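# Upright a sideways gift box and open its lid

## Task

A closed gift box is lying on one of its side faces on the table. Turn it so it rests on its bottom, then swing its lid open until the lid is roughly upright or tipped back past upright. Concealed magnets keep the lid's flap closed, so it needs some force to break free.

## Robot and tools

Robot: a single arm on a base at about (0, 0, 0.030) m, carrying a right hand with index, middle and ring fingers plus a thumb, driven by sixteen motors. All poses, velocities, targets and camera poses are in the arm's base frame. It is nearly the same as the scene frame: origin on the table top under the base, +z up, +y to the left when looking along +x. Offsets are different: they are measured along the current Hand target's own axes.

Hand point axes: +z runs along the straightened fingers toward the tips, +x crosses the palm away from the thumb, and +y points out of the palm's face. The palm face sits at y = -0.062 m. Straight fingertips reach about 0.12 m beyond the hand point. The thumb stands at right angles to the fingers, on the -x side. A rigid mast at the wrist on the palm side (x +0.05 to +0.10, z -0.16 to -0.11, up to y = +0.06) can strike objects.

The row (24 numbers, each in [-1, 1]):
1-6: dx, dy, dz, rx, ry, rz. This is an offset of the hand point from the Hand target, in that target's own axes. 1.0 equals 0.6 m for dx to dz, or 180 degrees for rx to rz. rx to rz form a single rotation vector.
7-22: hand goals, in this order: index_abd, index_mcp, index_pip, index_dip, middle_abd, middle_mcp, middle_pip, middle_dip, ring_abd, ring_mcp, ring_pip, ring_dip, thumb_cmc, thumb_axl, thumb_mcp, thumb_ipl. These are absolute goal angles, scaled linearly between each hinge's two stops. Straight values: _abd 0.00, _mcp -0.75, _pip -0.58, _dip -0.70, thumb_cmc -0.71, thumb_axl -0.68, thumb_mcp -0.23, thumb_ipl -0.17. Moving toward +1 curls the fingers toward the palm and swings the thumb in front of it.
23: current_limit. Maps -1 to 0 mA and +1 to 550 mA, with a floor of 11 mA. It caps grip force.
24: speed. Motor speed equals (speed+1)/2 times 8.5 rad/s.
Initial values are current_limit 0.4 and speed -0.6. Whatever you send last stays in force. To keep the hand unchanged, resend the last hand numbers. At the start, read a result first and copy the numbers it shows.

Tools:
execute_actions(actions, cameras): actions is a list of actions. Each action is a list of up to 15 rows, one row per 1/30 s step. If fewer rows are given, the last row repeats to fill the action. Every row counts from the Hand target as it stood when that action began, so sending the same offset twice moves the hand twice. An empty list returns the state plus all camera images.

move(target, speed, blend, stop_force, zero, blocking, cameras): drives the hand point in a straight line.
- target: one 24-number row, or a list of up to 15 rows. Every row is an offset from the same starting Hand target.
- speed: m/s, from 0.002 to 3.6, default 0.25. Turning is capped at twice this value in rad/s.
- blend: corner rounding in metres. 0 means a full stop at each target.
- stop_force: 3 to 120 N. The move ends when the wrist sensor feels that much push against the direction of travel.
- zero: default true, which re-zeroes the sensor before the move.
- blocking=false: returns after 0.5 s while the move continues. It cannot be combined with stop_force.
Use a slow speed and a modest stop_force for contact. Leave stop_force out when backing away from a surface. Paths do not steer around obstacles, and you should avoid passing near the arm's own base.

wait(seconds 0 to 10, cameras): lets the scene run on.
stop(cameras): brakes a running move.
zoom_image(camera, region [x0, y0, x1, y1] in pixels, at most 504 per side): zooms into the latest image from that camera.
zero_wrist_force(): re-zeroes the force sensor.
finished_scene(scene): ends the scene, passing the current scene number. Call it only when the box rests upright with its lid open, without any help from the robot.

Cameras: cam_head_left, cam_head_right, cam_high, cam_low, cam_wrist, each 504x504. Calibration is supplied in the base frame and is accurate to within a few millimetres.

Results:
- end_effector_position (m) and end_effector_quat_wxyz, accurate to within a few cm.
- Hand target: your last commanded pose. Later offsets count from it. The hand may rest short of it; if so, send the remaining distance as an offset.
- hand_goal, hand_measured, hand_current_ma: one value per motor, in row order.
- hand_state per motor: moving, goal, blocked or overload.
- Wrist force and Wrist torque in the end-effector axes, plus the peak reading since the last one shown.
- For move, a move: line saying how it ended: done (within 3 mm and 2 degrees), off_target, moving, held or fault. Limits may read paced (pose clipped) or held.
Orientation commands are clipped to within 32 degrees of the measured orientation.

Avoid:
- Net force on the arm near 150 N, or joint contact torque at its limit (136 N m for the big joints, 25.4 N m for the wrists). Either stops the arm for 10 s, and during that stop hand commands are lost.
- Commanding even slightly past a firm contact, since the arm is stiff.
- Letting any motor draw 495 mA or more for 5 s, which shuts it down for 10 s.
- Motor temperature reaching 85 °C, which brakes the arm. A MOTOR HOT line appears from 70 °C.
- Letting the box fall off the table, dropping it, slamming it or hitting it hard.
- Pushing anything fixed or heavy hard, or letting any part drop far.

Each tool is called after ">>>" as name(argument=value, ...) on one line, values as JSON.

## Session

>>> execute_actions(actions=[])

Scene clock: 0.00 s.
end_effector_position=(+0.3726, +0.0136, +0.2873) hand_goal=(+0.000, -0.754, -0.576, -0.696, +0.000, -0.754, -0.576, -0.696, +0.000, -0.754, -0.576, -0.696, -0.714, -0.678, -0.226, -0.168) hand_measured=(+0.000, -0.754, -0.576, -0.696, +0.000, -0.754, -0.576, -0.696, +0.000, -0.754, -0.576, -0.696, -0.714, -0.678, -0.226, -0.168) hand_current_ma=(+0, +0, +0, +0, +0, +0, +0, +0, +0, +0, +0, +0, +0, +0, +0, +0) hand_state=(goal, goal, goal, goal, goal, goal, goal, goal, goal, goal, goal, goal, goal, goal, goal, goal) hand_current_limit=0.40 hand_speed=-0.60 end_effector_quat_wxyz=(-0.121, +0.805, +0.538, +0.217)
Joint positions: [-0.685 -2.274 2.221 -1.402 -1.08 -0.322]
Joint velocities: within noise
Joint torques (N m): no reading
Motor temperatures (°C): [28 26 28 34 29 29]
Wrist force (N): no reading
Wrist torque (N m): no reading
Wrist force, peak (N): no reading
Hand target: +0.3726, +0.0136, +0.2873; -0.121, +0.805, +0.538, +0.217

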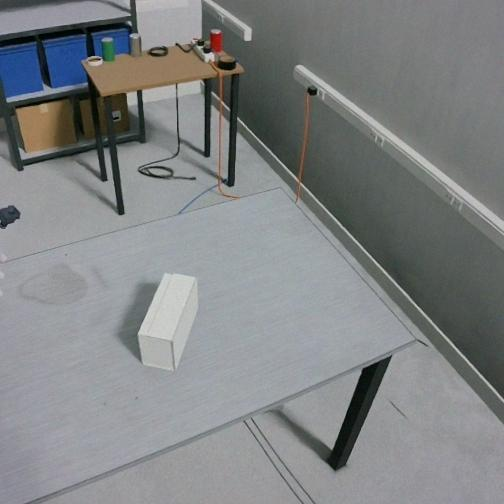

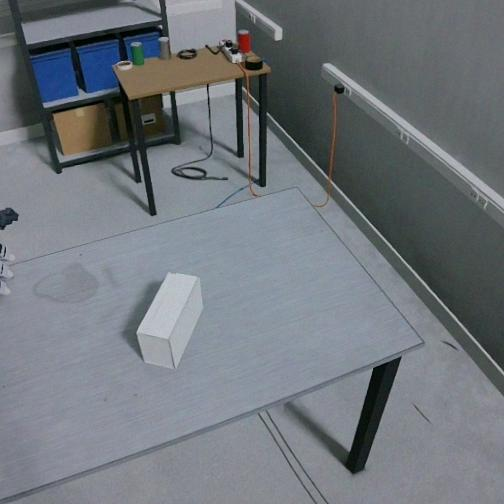

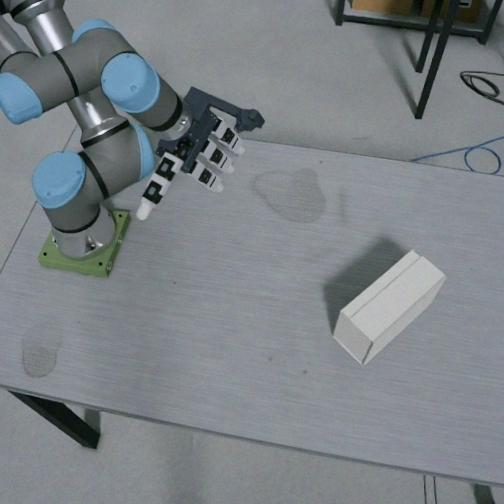

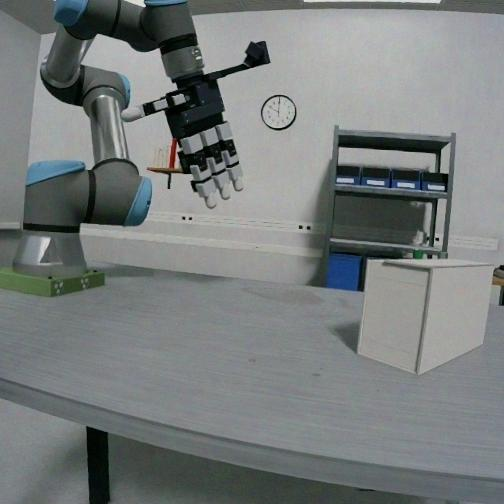

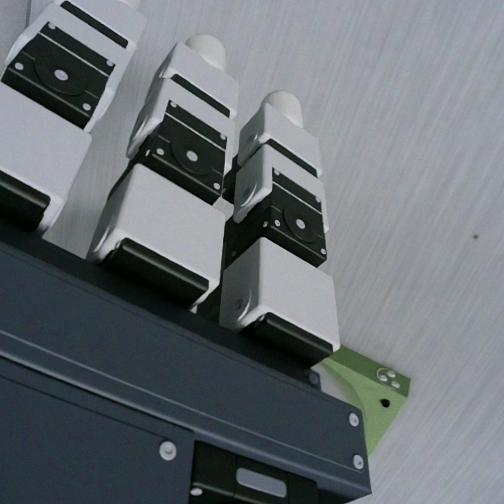

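>>> zoom_image(camera="cam_head_left", region=[120, 250, 220, 390])

>>> zoom_image(camera="cam_high", region=[310, 230, 460, 380])

>>> zoom_image(camera="cam_low", region=[340, 240, 504, 390])

Scaled by 3.600.

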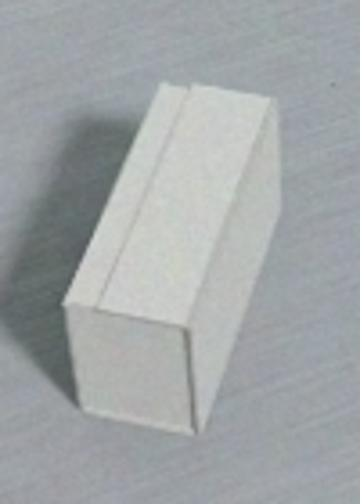

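Scaled by 3.360.

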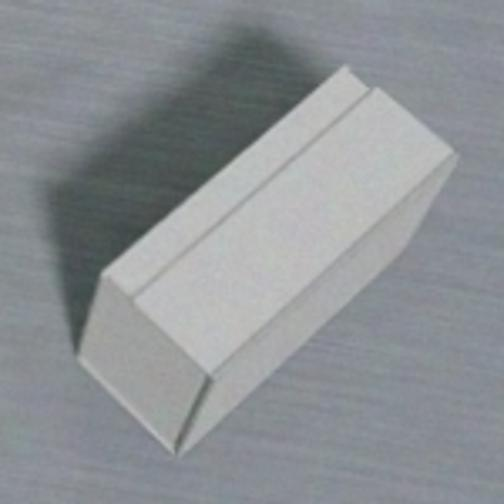

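Scaled by 3.073.

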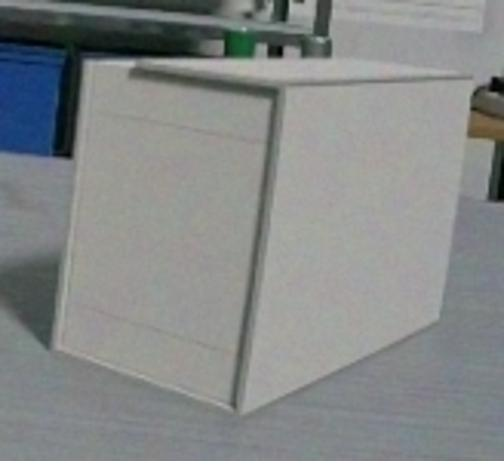

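>>> move(target=[0.2023,0.627,0.1127,0.0433,-0.2212,-0.4274,-0.333,-0.754,-0.576,-0.696,0,0.48,0.3,-0.696,0.333,-0.754,-0.576,-0.696,-0.714,-0.678,-0.226,-0.168,0.4,-0.2], speed=0.3, cameras=["all"])

Scene clock: 301.33 s.
end_effector_position=(+0.7728, -0.0056, +0.3010) hand_goal=(-0.334, -0.754, -0.576, -0.696, +0.000, +0.480, +0.300, -0.696, +0.332, -0.754, -0.576, -0.696, -0.714, -0.678, -0.226, -0.168) hand_measured=(-0.332, -0.754, -0.576, -0.696, +0.000, +0.462, +0.296, -0.696, +0.328, -0.754, -0.576, -0.696, -0.714, -0.678, -0.224, -0.168) hand_current_ma=(+7, +2, -2, +0, +0, -75, -13, +0, -8, +2, -2, +0, -1, +2, +9, +1) hand_state=(goal, goal, goal, goal, goal, goal, goal, goal, goal, goal, goal, goal, goal, goal, goal, goal) hand_current_limit=0.40 hand_speed=-0.20 end_effector_quat_wxyz=(+0.164, +0.318, +0.932, -0.055)
Joint positions: [-0.228 -1.21 1.423 -2.103 -1.712 -1.165]
Joint torques (N m): [4.96 -32.7 -31.82 -0.98 -1.97 -1.17]
Wrist force (N): [-0.3 0.4 -0.3]
Wrist torque (N m): [0.12 -0.17 -0.03]
Wrist force, peak (N): [-1.3 0.8 0.1]
Hand target: +0.7729, -0.0056, +0.3010; +0.164, +0.317, +0.932, -0.055
Off the commanded pose: 0.000 m, 0 deg.
move: done
camera_calibration:
cam_wrist: T_world_to_cam=[[0.968957, 0.022829, 0.246171, -0.784321], [-0.192688, -0.55412, 0.809829, -0.132998], [0.154896, -0.832124, -0.53252, 0.15985], [0, 0, 0, 1]] pos_world=[0.709586, 0.0772238, 0.385906]

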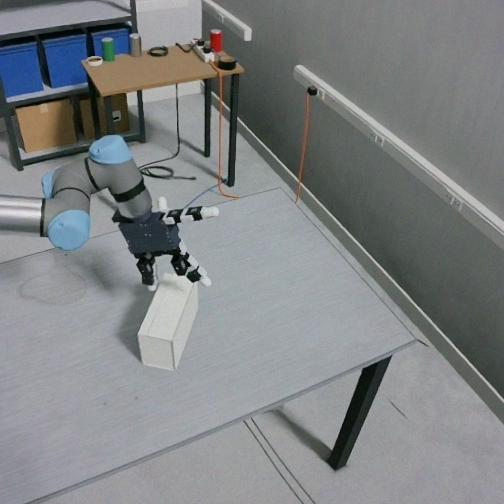

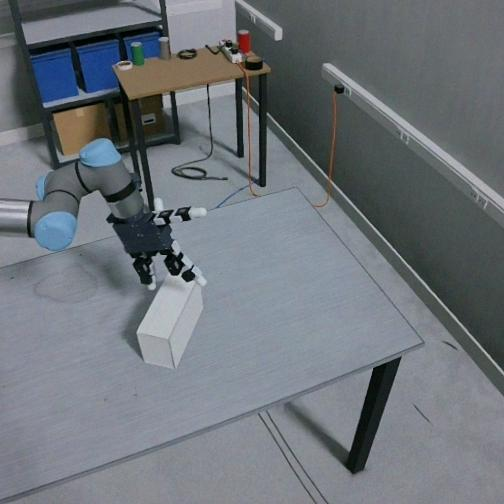

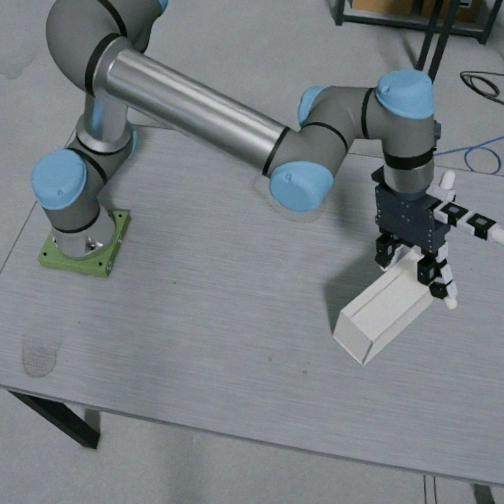

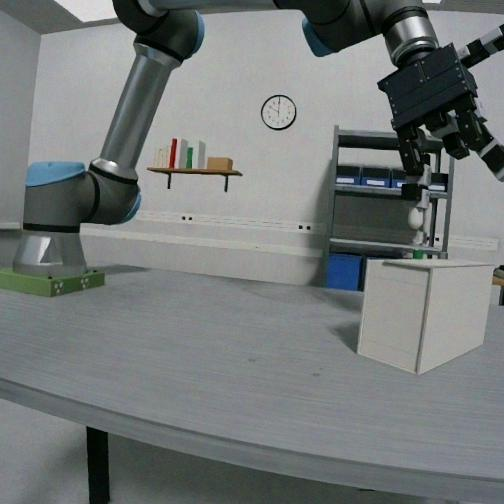

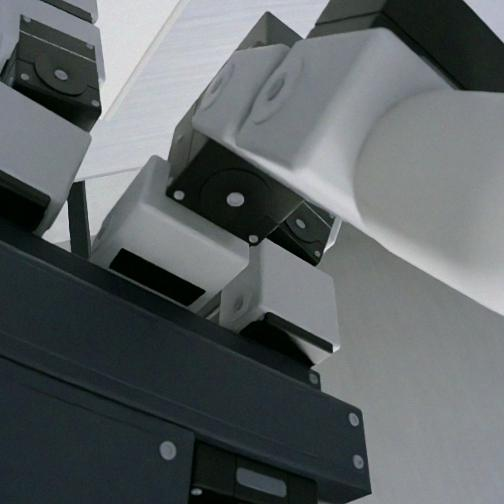

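>>> move(target=[0.0832,0,0.2287,0,0,0,-0.333,-0.754,-0.576,-0.696,0,0.48,0.3,-0.696,0.333,-0.754,-0.576,-0.696,-0.714,-0.678,-0.226,-0.168,0.4,-0.2], speed=0.15, stop_force=6, cameras=["all"])

Scene clock: 328.27 s.
end_effector_position=(+0.7723, -0.0055, +0.2547) hand_goal=(-0.334, -0.754, -0.576, -0.696, +0.000, +0.480, +0.300, -0.696, +0.332, -0.754, -0.576, -0.696, -0.714, -0.678, -0.226, -0.168) hand_measured=(-0.332, -0.754, -0.576, -0.696, +0.000, +0.464, +0.296, -0.696, +0.330, -0.754, -0.578, -0.694, -0.714, -0.678, -0.222, -0.168) hand_current_ma=(+8, +3, -2, +0, +0, -67, -13, +0, -5, +2, -5, +3, -1, +2, +15, +1) hand_state=(goal, goal, goal, goal, goal, goal, goal, goal, goal, goal, goal, goal, goal, goal, goal, goal) hand_current_limit=0.40 hand_speed=-0.20 end_effector_quat_wxyz=(+0.163, +0.317, +0.933, -0.056)
Joint positions: [-0.228 -1.182 1.503 -2.209 -1.712 -1.166]
Joint torques (N m): [-6.79 -51.1 -31.6 -0.85 -0.95 -1.2]
Wrist force (N): [-0.9 0.3 -0.9]
Wrist torque (N m): [0.15 -0.13 -0.10]
Wrist force, peak (N): [-37.3 -1.6 -111.5]
Hand target: +0.7723, -0.0055, +0.2547; +0.163, +0.317, +0.933, -0.056 (not the last commanded pose)
Off the commanded pose: 0.100 m, 0 deg.
move: contact
camera_calibration:
cam_wrist: T_world_to_cam=[[0.969567, 0.0230685, 0.243736, -0.772366], [-0.190496, -0.554275, 0.810241, -0.0972486], [0.153788, -0.832014, -0.533013, 0.136308], [0, 0, 0, 1]] pos_world=[0.709373, 0.077325, 0.339702]

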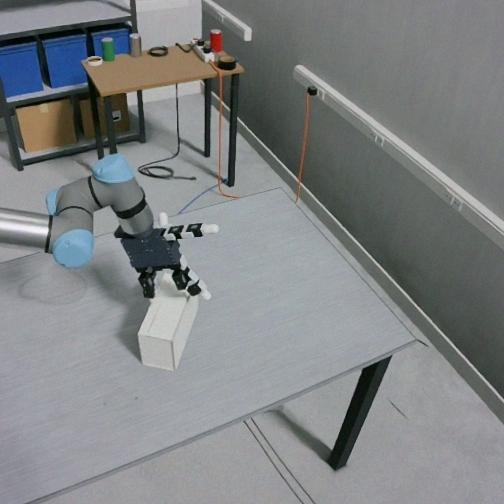

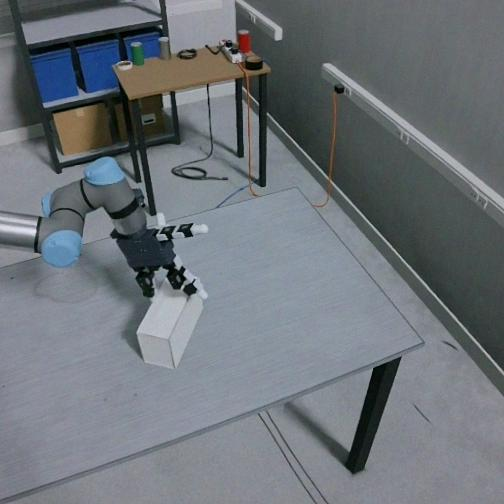

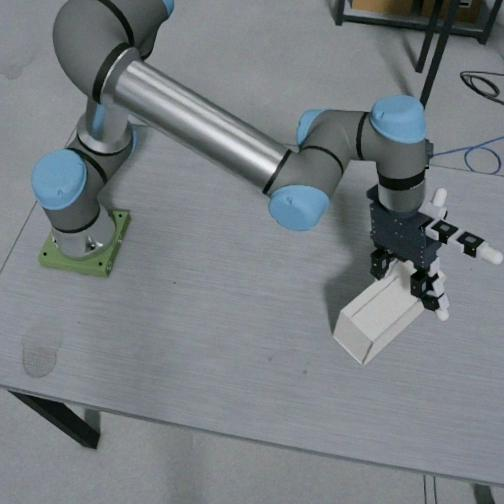

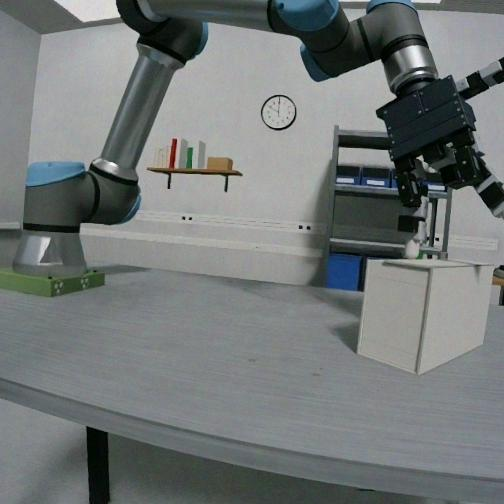

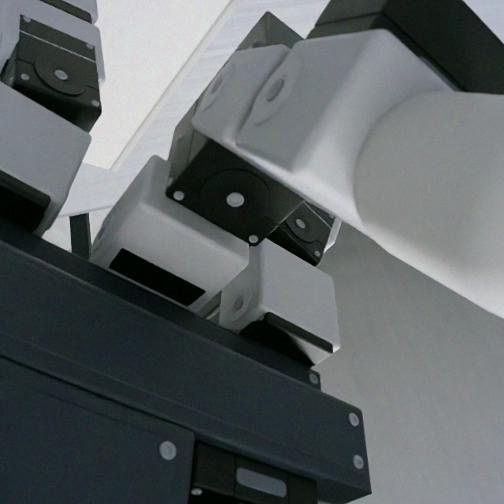

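>>> zoom_image(camera="cam_high", region=[310, 220, 480, 380])

>>> zoom_image(camera="cam_head_right", region=[110, 240, 240, 380])

>>> zoom_image(camera="cam_low", region=[344, 150, 504, 390])

Scaled by 2.965.

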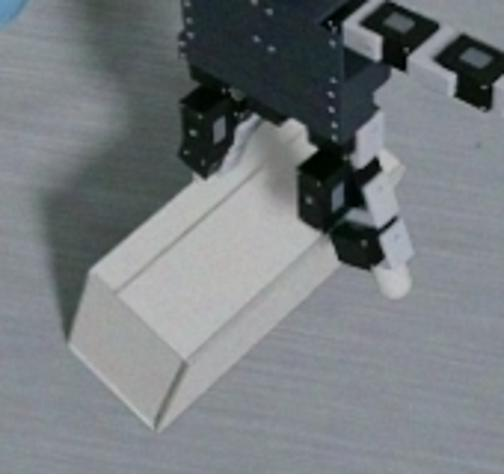

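Scaled by 3.600.

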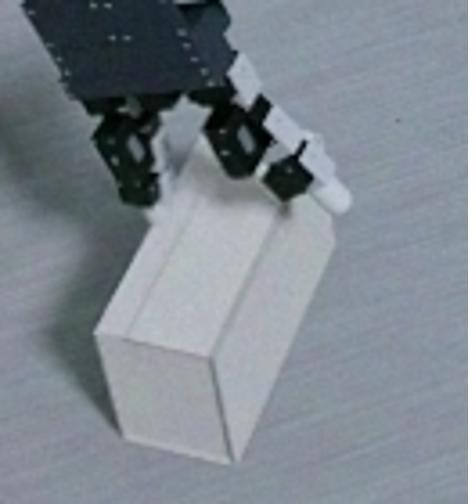

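Scaled by 2.100.

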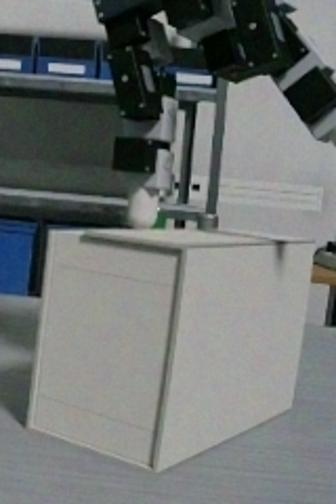

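>>> move(target=[0.0048,0,-0.055,0,0,0,-0.5,-0.754,-0.576,-0.696,0,0.48,0.3,-0.696,0.417,-0.754,-0.576,-0.696,-0.714,-0.678,-0.226,-0.168,0.4,-0.2], speed=0.1)

>>> move(target=[0.0742,0,0.2037,0,0,0,-0.5,-0.754,-0.576,-0.696,0,0.48,0.3,-0.696,0.417,-0.754,-0.576,-0.696,-0.714,-0.678,-0.226,-0.168,0.4,-0.2], speed=0.06, stop_force=5, cameras=["all"])

Scene clock: 361.83 s.
end_effector_position=(+0.7614, +0.0029, +0.2845) hand_goal=(-0.500, -0.754, -0.576, -0.696, +0.000, +0.480, +0.300, -0.696, +0.416, -0.754, -0.576, -0.696, -0.714, -0.678, -0.226, -0.168) hand_measured=(-0.490, -0.754, -0.576, -0.696, +0.000, +0.464, +0.296, -0.696, +0.412, -0.754, -0.578, -0.694, -0.714, -0.678, -0.222, -0.168) hand_current_ma=(+31, +3, -2, +0, +0, -67, -13, +0, -10, +2, -5, +3, -1, +2, +15, +1) hand_state=(goal, goal, goal, goal, goal, goal, goal, goal, goal, goal, goal, goal, goal, goal, goal, goal) hand_current_limit=0.40 hand_speed=-0.20 end_effector_quat_wxyz=(+0.163, +0.317, +0.933, -0.056)
Joint positions: [-0.219 -1.228 1.488 -2.147 -1.715 -1.157]
Joint torques (N m): [4.97 -49.13 -34.56 -1.48 -1.86 1.58]
Wrist force (N): [-0.3 0.5 -0.3]
Wrist torque (N m): [0.14 -0.17 -0.10]
Wrist force, peak (N): [-0.8 0.7 -1.3]
Hand target: +0.7613, +0.0030, +0.2847; +0.163, +0.317, +0.933, -0.056
Off the commanded pose: 0.000 m, 0 deg.
move: done

Scene clock: 365.07 s.
end_effector_position=(+0.7609, +0.0032, +0.1740) hand_goal=(-0.500, -0.754, -0.576, -0.696, +0.000, +0.480, +0.300, -0.696, +0.416, -0.754, -0.576, -0.696, -0.714, -0.678, -0.226, -0.168) hand_measured=(-0.492, -0.754, -0.576, -0.696, +0.000, +0.464, +0.296, -0.696, +0.418, -0.756, -0.576, -0.694, -0.714, -0.678, -0.222, -0.168) hand_current_ma=(+25, +3, -2, +0, +0, -60, -13, +0, +7, -6, -1, +3, -1, +2, +16, +1) hand_state=(goal, goal, goal, goal, goal, goal, goal, goal, goal, goal, goal, goal, goal, goal, goal, goal) hand_current_limit=0.40 hand_speed=-0.20 end_effector_quat_wxyz=(+0.163, +0.317, +0.933, -0.056)
Joint positions: [-0.219 -1.13 1.651 -2.408 -1.715 -1.156]
Joint torques (N m): [-8.19 -51.75 -30.07 -1 0.55 -1.28]
Wrist force (N): [-0.2 0.1 0.0]
Wrist torque (N m): [0.07 -0.18 -0.16]
Wrist force, peak (N): [-4.3 15.1 -45.9]
Hand target: +0.7609, +0.0032, +0.1740; +0.163, +0.317, +0.933, -0.056 (not the last commanded pose)
Off the commanded pose: 0.019 m, 0 deg.
move: contact
camera_calibration:
cam_wrist: T_world_to_cam=[[0.969686, 0.0228855, 0.243281, -0.741816], [-0.190214, -0.554272, 0.810309, -0.029507], [0.153388, -0.832021, -0.533117, 0.102645], [0, 0, 0, 1]] pos_world=[0.697971, 0.0860248, 0.259101]

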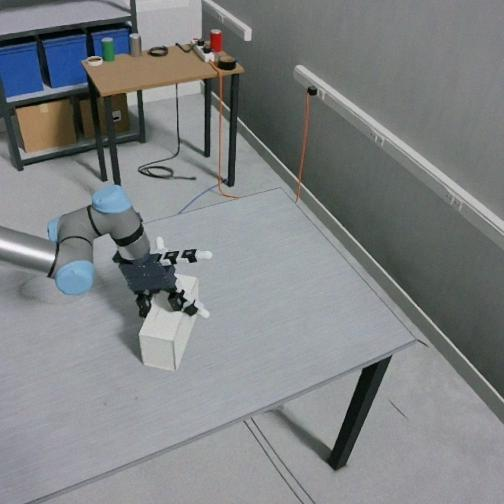

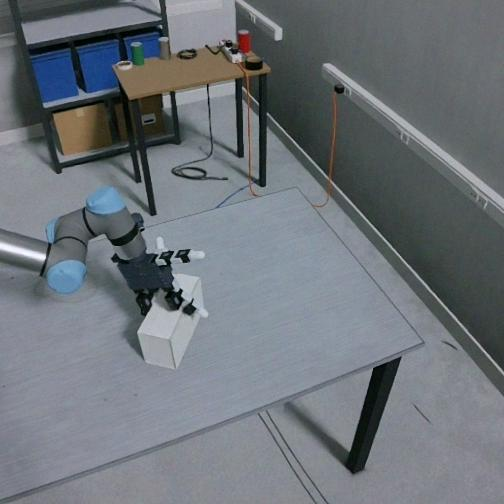

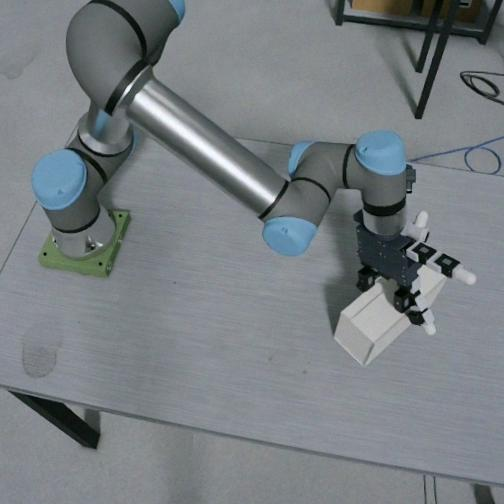

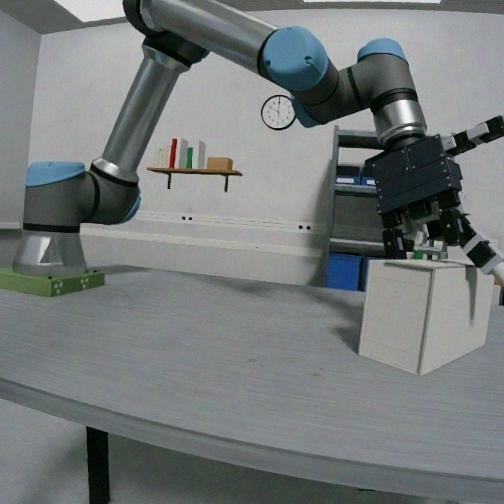

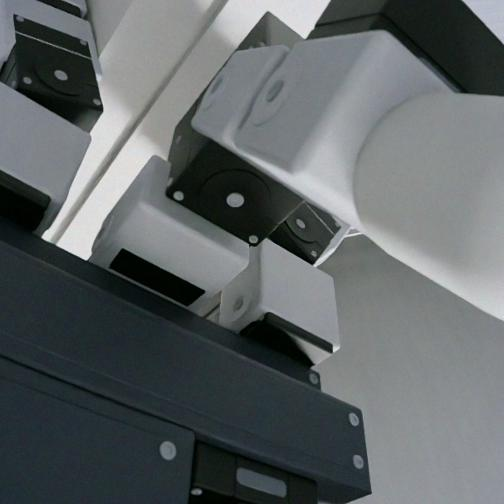

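>>> zoom_image(camera="cam_high", region=[320, 230, 470, 380])

>>> zoom_image(camera="cam_low", region=[344, 180, 504, 390])

Scaled by 3.360.

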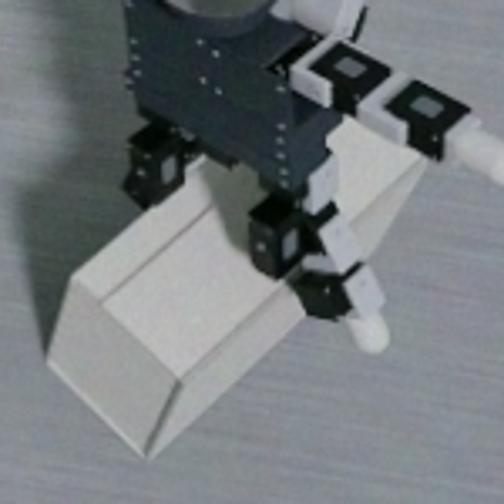

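Scaled by 2.400.

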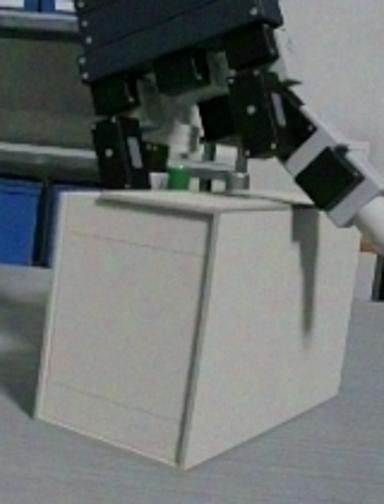

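>>> move(target=[-0.0713,0,-0.045,0,0.0556,0,-0.167,-0.754,-0.576,-0.696,0,0.48,0.3,-0.696,0.5,-0.754,-0.576,-0.696,-0.714,-0.678,-0.226,-0.168,0.4,-0.2], speed=0.1)

>>> move(target=[0.0142,0,0.0804,0,0,0,-0.167,-0.754,-0.576,-0.696,0,0.48,0.3,-0.696,0.5,-0.754,-0.576,-0.696,-0.714,-0.678,-0.226,-0.168,0.4,-0.2], speed=0.04, stop_force=5, cameras=["cam_high","cam_low","cam_head_left"])

>>> zoom_image(camera="cam_low", region=[344, 180, 504, 390])

>>> zoom_image(camera="cam_high", region=[320, 230, 470, 380])

Scene clock: 430.47 s.
end_effector_position=(+0.7855, -0.0157, +0.2139) hand_goal=(-0.168, -0.754, -0.576, -0.696, +0.000, +0.480, +0.300, -0.696, +0.500, -0.754, -0.576, -0.696, -0.714, -0.678, -0.226, -0.168) hand_measured=(-0.168, -0.754, -0.576, -0.696, +0.000, +0.464, +0.296, -0.696, +0.502, -0.754, -0.576, -0.694, -0.714, -0.678, -0.222, -0.168) hand_current_ma=(-2, +2, -2, +0, +0, -60, -13, +0, +4, -2, -1, +3, -1, +2, +16, +1) hand_state=(goal, goal, goal, goal, goal, goal, goal, goal, goal, goal, goal, goal, goal, goal, goal, goal) hand_current_limit=0.40 hand_speed=-0.20 end_effector_quat_wxyz=(+0.081, +0.321, +0.943, -0.028)
Joint positions: [-0.262 -1.08 1.382 -2.031 -1.637 -1.182]
Joint torques (N m): [-8.33 -37.85 -33.92 -0.84 1.69 -1.59]
Wrist force (N): [-0.3 0.7 -0.5]
Wrist torque (N m): [0.21 -0.14 -0.01]
Wrist force, peak (N): [-3.7 0.2 -1.1]
Hand target: +0.7855, -0.0158, +0.2139; +0.081, +0.321, +0.943, -0.028
Off the commanded pose: 0.000 m, 0 deg.
move: done

Scene clock: 432.63 s.
end_effector_position=(+0.7854, -0.0157, +0.1846) hand_goal=(-0.168, -0.754, -0.576, -0.696, +0.000, +0.480, +0.300, -0.696, +0.500, -0.754, -0.576, -0.696, -0.714, -0.678, -0.226, -0.168) hand_measured=(-0.168, -0.754, -0.576, -0.696, +0.000, +0.464, +0.296, -0.696, +0.526, -0.754, -0.576, -0.694, -0.714, -0.678, -0.222, -0.168) hand_current_ma=(-2, +2, -2, +0, +0, -60, -13, +0, +89, -2, +2, +3, -1, +2, +16, +1) hand_state=(goal, goal, goal, goal, goal, goal, goal, goal, blocked, goal, goal, goal, goal, goal, goal, goal) hand_current_limit=0.40 hand_speed=-0.20 end_effector_quat_wxyz=(+0.081, +0.321, +0.943, -0.028)
Joint positions: [-0.262 -1.057 1.425 -2.097 -1.637 -1.182]
Joint torques (N m): [-3.08 -52.8 -30.25 -0.82 -0.2 -0.48]
Wrist force (N): [0.6 0.0 -5.1]
Wrist torque (N m): [0.50 0.25 0.00]
Wrist force, peak (N): [-2.3 -1.7 -38.1]
Hand target: +0.7854, -0.0157, +0.1846; +0.081, +0.321, +0.943, -0.028 (not the last commanded pose)
Off the commanded pose: 0.020 m, 0 deg.
move: contact
Images, in order (width x height): cam_head_left 504x504, cam_high 504x504, cam_low 504x504.

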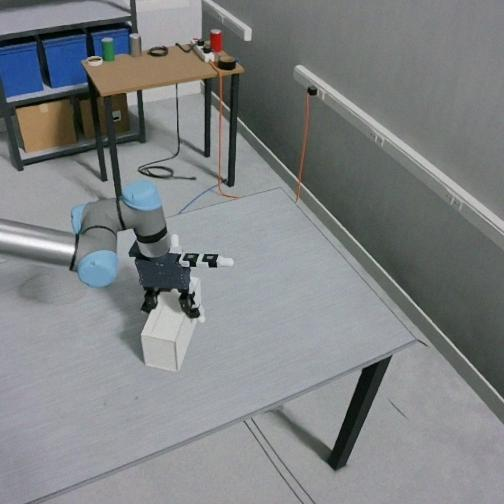

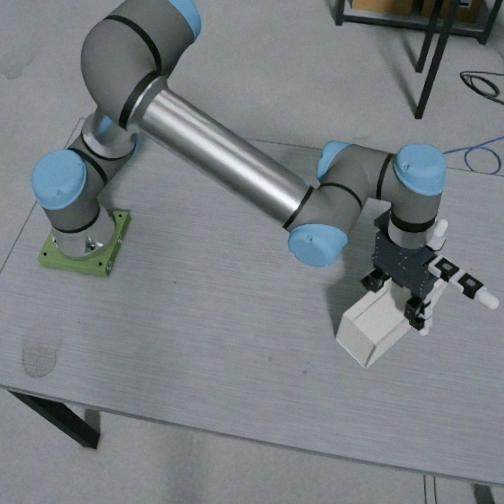

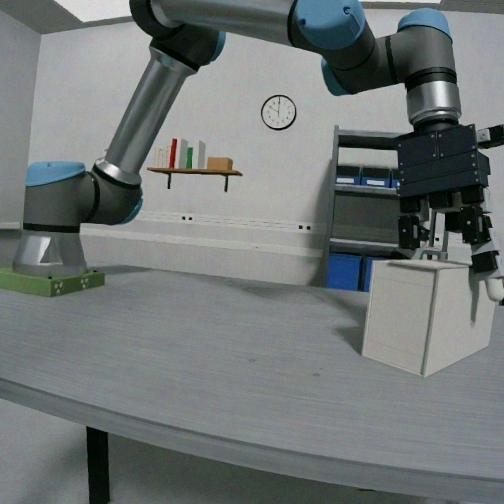

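Scaled by 2.400.

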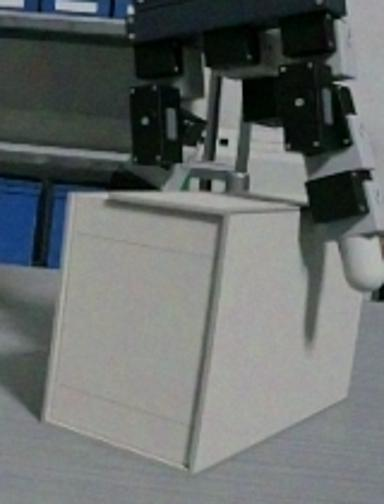

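Scaled by 3.360.

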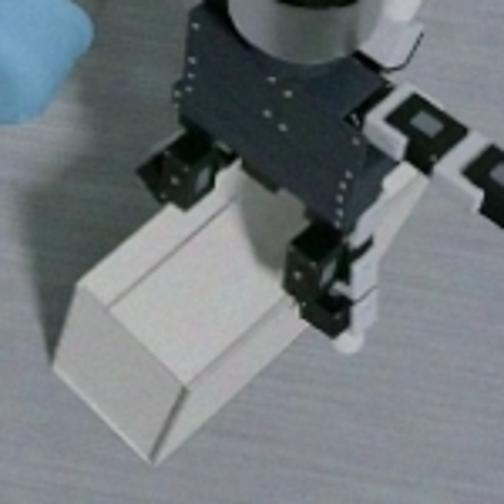

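>>> move(target=[0.0142,0,0.023,0,0,0,-0.167,-0.754,-0.576,-0.696,0,0.48,0.3,-0.696,0.5,-0.754,-0.576,-0.696,-0.714,-0.678,-0.226,-0.168,0.4,-0.2], speed=0.03, stop_force=8, cameras=["cam_high","cam_low"])

>>> zoom_image(camera="cam_low", region=[344, 180, 504, 390])

>>> zoom_image(camera="cam_high", region=[320, 230, 470, 380])

Scene clock: 446.87 s.
end_effector_position=(+0.7853, -0.0156, +0.1843) hand_goal=(-0.168, -0.754, -0.576, -0.696, +0.000, +0.480, +0.300, -0.696, +0.500, -0.754, -0.576, -0.696, -0.714, -0.678, -0.226, -0.168) hand_measured=(-0.168, -0.754, -0.576, -0.696, +0.000, +0.464, +0.296, -0.696, +0.524, -0.754, -0.576, -0.694, -0.714, -0.678, -0.222, -0.168) hand_current_ma=(-2, +2, -2, +0, +0, -60, -13, +0, +80, -2, +2, +3, -1, +2, +16, +1) hand_state=(goal, goal, goal, goal, goal, goal, goal, goal, blocked, goal, goal, goal, goal, goal, goal, goal) hand_current_limit=0.40 hand_speed=-0.20 end_effector_quat_wxyz=(+0.081, +0.321, +0.943, -0.028)
Joint positions: [-0.262 -1.057 1.426 -2.098 -1.637 -1.182]
Joint torques (N m): [-9.1 -30.27 -27.3 -0.57 -1.42 -1.42]
Wrist force (N): [0.0 -0.4 -11.5]
Wrist torque (N m): [1.00 0.76 -0.07]
Wrist force, peak (N): [-2.7 -1.1 -23.8]
Hand target: +0.7853, -0.0157, +0.1843; +0.081, +0.321, +0.943, -0.028 (not the last commanded pose)
Off the commanded pose: 0.016 m, 0 deg.
move: contact
Images, in order (width x height): cam_high 504x504, cam_low 504x504.

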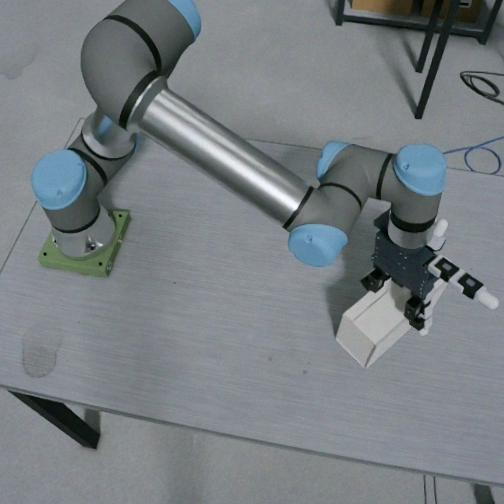

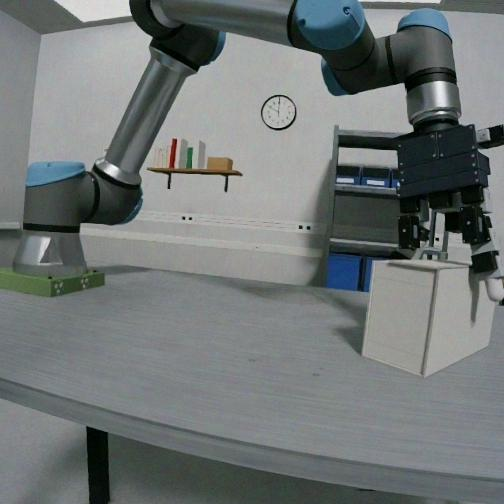

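Scaled by 2.400.

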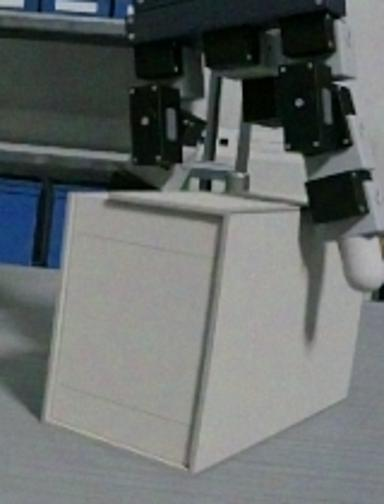

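Scaled by 3.360.

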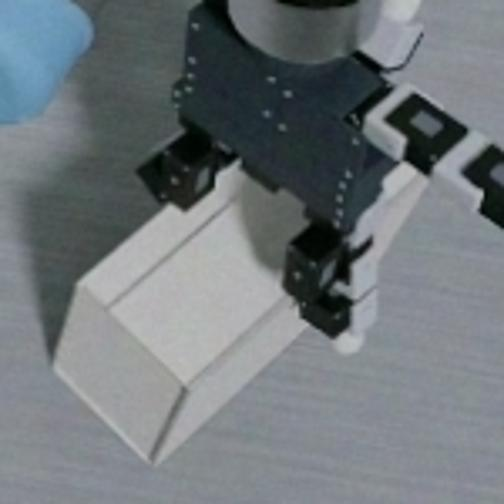

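>>> move(target=[-0.0017,0,-0.0098,0,0,0,-0.167,-0.754,-0.576,-0.696,0,0.48,0.3,-0.696,0.6,-0.754,-0.576,-0.696,-0.714,-0.678,-0.226,-0.168,0.4,-0.2], speed=0.05)

>>> move(target=[[0.0607,0,-0.0202,0,-0.0556,0,-0.167,-0.754,-0.576,-0.696,0,0.48,0.3,-0.696,0.6,-0.754,-0.576,-0.696,-0.714,-0.678,-0.226,-0.168,0.4,-0.2],[0.125,0,-0.0297,0,-0.111,0,-0.167,-0.754,-0.576,-0.696,0,0.48,0.3,-0.696,0.6,-0.754,-0.576,-0.696,-0.714,-0.678,-0.226,-0.168,0.4,-0.2]], speed=0.07, blend=0.01, cameras=["cam_high","cam_low","cam_head_left"])

>>> zoom_image(camera="cam_low", region=[344, 180, 504, 390])

>>> zoom_image(camera="cam_high", region=[300, 230, 450, 380])

Scene clock: 475.40 s.
end_effector_position=(+0.7853, -0.0157, +0.1901) hand_goal=(-0.168, -0.754, -0.576, -0.696, +0.000, +0.480, +0.300, -0.696, +0.600, -0.754, -0.576, -0.696, -0.714, -0.678, -0.226, -0.168) hand_measured=(-0.168, -0.754, -0.576, -0.696, +0.000, +0.464, +0.296, -0.696, +0.594, -0.754, -0.576, -0.694, -0.714, -0.678, -0.222, -0.168) hand_current_ma=(-2, +2, -2, +0, +0, -60, -13, +0, -20, +0, +2, +3, -1, +2, +16, +1) hand_state=(goal, goal, goal, goal, goal, goal, goal, goal, goal, goal, goal, goal, goal, goal, goal, goal) hand_current_limit=0.40 hand_speed=-0.20 end_effector_quat_wxyz=(+0.081, +0.321, +0.943, -0.028)
Joint positions: [-0.262 -1.062 1.418 -2.085 -1.637 -1.182]
Joint torques (N m): [-0.49 -54.93 -32.36 -1 0.44 -1.41]
Wrist force (N): [-0.3 0.3 -0.3]
Wrist torque (N m): [0.15 -0.13 -0.05]
Wrist force, peak (N): [0.3 -0.5 -12.0]
Hand target: +0.7853, -0.0156, +0.1902; +0.081, +0.321, +0.943, -0.028
Off the commanded pose: 0.000 m, 0 deg.
move: done

Scene clock: 478.50 s.
end_effector_position=(+0.7244, +0.0313, +0.1950) hand_goal=(-0.168, -0.754, -0.576, -0.696, +0.000, +0.480, +0.300, -0.696, +0.600, -0.754, -0.576, -0.696, -0.714, -0.678, -0.226, -0.168) hand_measured=(-0.208, -0.758, -0.576, -0.696, +0.000, +0.464, +0.296, -0.696, +0.596, -0.754, -0.576, -0.694, -0.714, -0.678, -0.222, -0.168) hand_current_ma=(-139, -13, -2, +0, +0, -60, -13, +0, -11, +0, +2, +3, -1, +2, +16, +1) hand_state=(blocked, goal, goal, goal, goal, goal, goal, goal, goal, goal, goal, goal, goal, goal, goal, goal) hand_current_limit=0.40 hand_speed=-0.20 end_effector_quat_wxyz=(+0.243, +0.311, +0.915, -0.083)
Joint positions: [-0.156 -1.23 1.84 -2.646 -1.812 -1.128]
Joint torques (N m): [6.01 -46.34 -7.89 -4.29 -1.42 1.62]
Wrist force (N): [-2.2 -0.3 -0.6]
Wrist torque (N m): [0.17 -0.32 -0.25]
Wrist force, peak (N): [-4.0 -0.2 -2.0]
Hand target: +0.7243, +0.0313, +0.1950; +0.243, +0.311, +0.915, -0.083
Off the commanded pose: 0.000 m, 0 deg.
move: done
Images, in order (width x height): cam_head_left 504x504, cam_high 504x504, cam_low 504x504.

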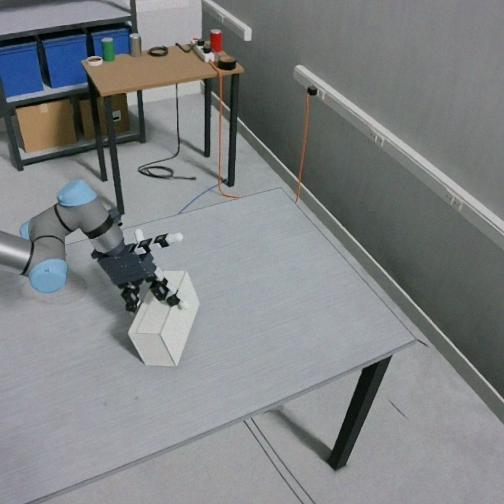

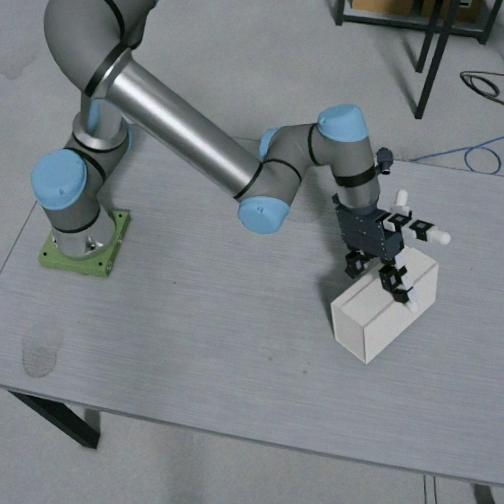

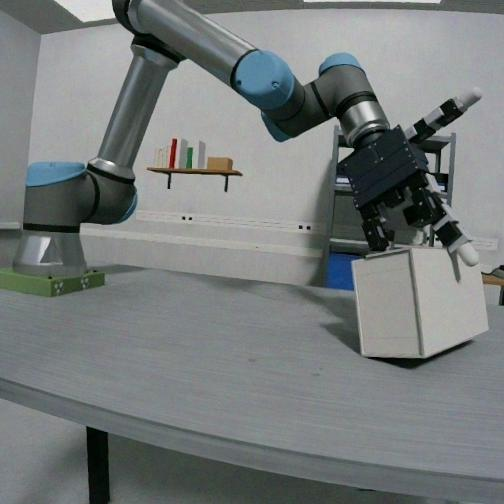

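Scaled by 2.400.

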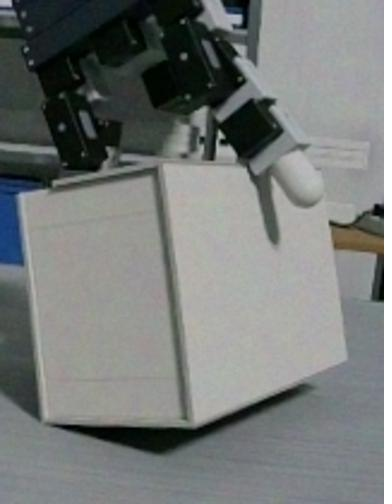

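Scaled by 3.360.

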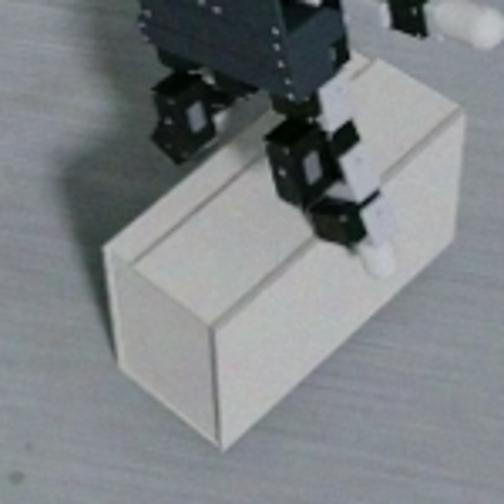

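>>> execute_actions(actions=[[[0,0,0,0,0,0,-0.167,-0.754,-0.576,-0.696,0,0.48,0.3,-0.696,0.4,-0.754,-0.576,-0.696,-0.714,-0.678,-0.226,-0.168,0.4,-0.8]],[[0,0,0,0,0,0,-0.167,-0.754,-0.576,-0.696,0,0.48,0.3,-0.696,0.4,-0.754,-0.576,-0.696,-0.714,-0.678,-0.226,-0.168,0.4,-0.8]]])

Scene clock: 495.87 s.
end_effector_position=(+0.7243, +0.0313, +0.1950) hand_goal=(-0.168, -0.754, -0.576, -0.696, +0.000, +0.480, +0.300, -0.696, +0.400, -0.754, -0.576, -0.696, -0.714, -0.678, -0.226, -0.168) hand_measured=(-0.208, -0.758, -0.576, -0.696, +0.000, +0.464, +0.296, -0.696, +0.404, -0.754, -0.576, -0.694, -0.714, -0.678, -0.222, -0.168) hand_current_ma=(-139, -13, -2, +0, +0, -60, -13, +0, +11, +0, +2, +3, -1, +2, +16, +1) hand_state=(blocked, goal, goal, goal, goal, goal, goal, goal, goal, goal, goal, goal, goal, goal, goal, goal) hand_current_limit=0.40 hand_speed=-0.80 end_effector_quat_wxyz=(+0.243, +0.311, +0.915, -0.083)
Joint positions: [-0.156 -1.23 1.84 -2.646 -1.812 -1.128]
Joint torques (N m): [6.16 -44.66 -7.07 -4.28 -1.75 1.36]
Wrist force (N): [-2.2 0.0 -0.6]
Wrist torque (N m): [0.21 -0.30 -0.24]
Wrist force, peak (N): [-2.4 0.0 -0.7]
Hand target: +0.7243, +0.0313, +0.1950; +0.243, +0.311, +0.915, -0.083
Off the commanded pose: 0.000 m, 0 deg.
Step readings (end_effector_position):
0: (+0.7243, +0.0313, +0.1950)
1: (+0.7243, +0.0313, +0.1950)
2: (+0.7243, +0.0313, +0.1950)
4: (+0.7243, +0.0313, +0.1950)
8: (+0.7243, +0.0313, +0.1950)
15: (+0.7243, +0.0313, +0.1950)
16: (+0.7243, +0.0313, +0.1950)
17: (+0.7243, +0.0313, +0.1950)
19: (+0.7243, +0.0313, +0.1950)
23: (+0.7243, +0.0313, +0.1950)
30: (+0.7243, +0.0313, +0.1950)

>>> execute_actions(actions=[[[0,0,0,0,0,0,-0.167,-0.754,-0.576,-0.696,0,0.48,0.3,-0.696,0.2,-0.754,-0.576,-0.696,-0.714,-0.678,-0.226,-0.168,0.2,-0.8]],[[0,0,0,0,0,0,-0.167,-0.754,-0.576,-0.696,0,0.48,0.3,-0.696,0.2,-0.754,-0.576,-0.696,-0.714,-0.678,-0.226,-0.168,0.2,-0.8]]], cameras=["cam_high","cam_low","cam_head_left"])

>>> zoom_image(camera="cam_low", region=[344, 180, 504, 390])

>>> zoom_image(camera="cam_high", region=[300, 230, 450, 380])

Scene clock: 515.53 s.
end_effector_position=(+0.7243, +0.0313, +0.1950) hand_goal=(-0.168, -0.754, -0.576, -0.696, +0.000, +0.480, +0.300, -0.696, +0.200, -0.754, -0.576, -0.696, -0.714, -0.678, -0.226, -0.168) hand_measured=(-0.226, -0.756, -0.576, -0.696, +0.000, +0.464, +0.296, -0.696, +0.276, -0.754, -0.576, -0.694, -0.714, -0.678, -0.222, -0.168) hand_current_ma=(-208, -8, -2, +0, +0, -60, -13, +0, +279, +0, +2, +3, -1, +2, +16, +1) hand_state=(blocked, goal, goal, goal, goal, goal, goal, goal, blocked, goal, goal, goal, goal, goal, goal, goal) hand_current_limit=0.20 hand_speed=-0.80 end_effector_quat_wxyz=(+0.243, +0.311, +0.915, -0.083)
Joint positions: [-0.156 -1.23 1.84 -2.646 -1.812 -1.128]
Joint torques (N m): [5.13 -41.69 -11.92 -4.32 -1.52 0.33]
Wrist force (N): [-1.6 0.3 0.4]
Wrist torque (N m): [0.09 -0.31 -0.23]
Wrist force, peak (N): [-2.4 -0.4 -0.4]
Hand target: +0.7243, +0.0313, +0.1950; +0.243, +0.311, +0.915, -0.083
Off the commanded pose: 0.000 m, 0 deg.
Step readings (end_effector_position):
0: (+0.7243, +0.0313, +0.1950)
1: (+0.7243, +0.0313, +0.1950)
2: (+0.7243, +0.0313, +0.1950)
4: (+0.7243, +0.0313, +0.1950)
8: (+0.7243, +0.0313, +0.1950)
15: (+0.7243, +0.0313, +0.1950)
16: (+0.7243, +0.0313, +0.1950)
17: (+0.7243, +0.0313, +0.1950)
19: (+0.7243, +0.0313, +0.1950)
23: (+0.7243, +0.0313, +0.1950)
30: (+0.7243, +0.0313, +0.1950)
Images, in order (width x height): cam_head_left 504x504, cam_high 504x504, cam_low 504x504.

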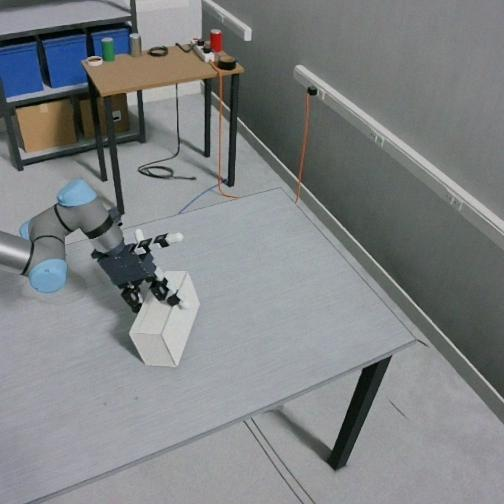

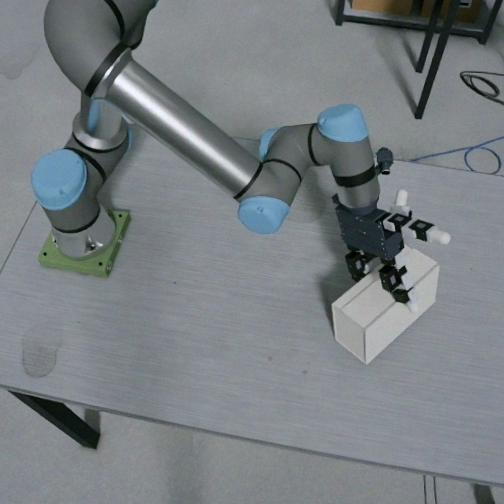

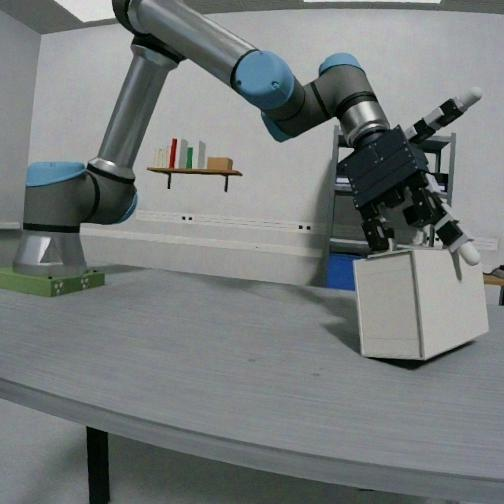

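Scaled by 2.400.

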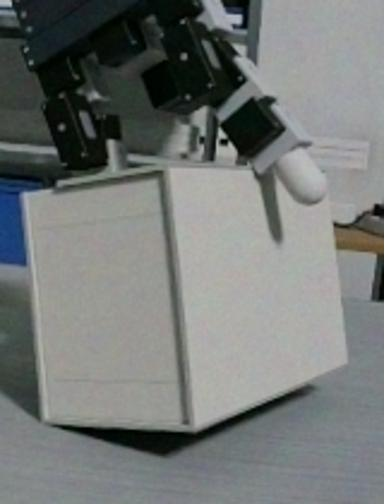

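Scaled by 3.360.

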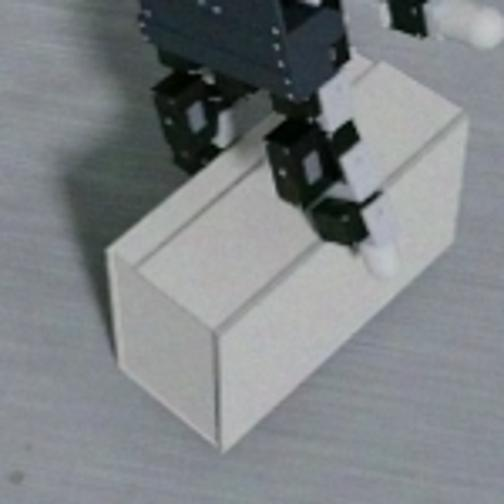

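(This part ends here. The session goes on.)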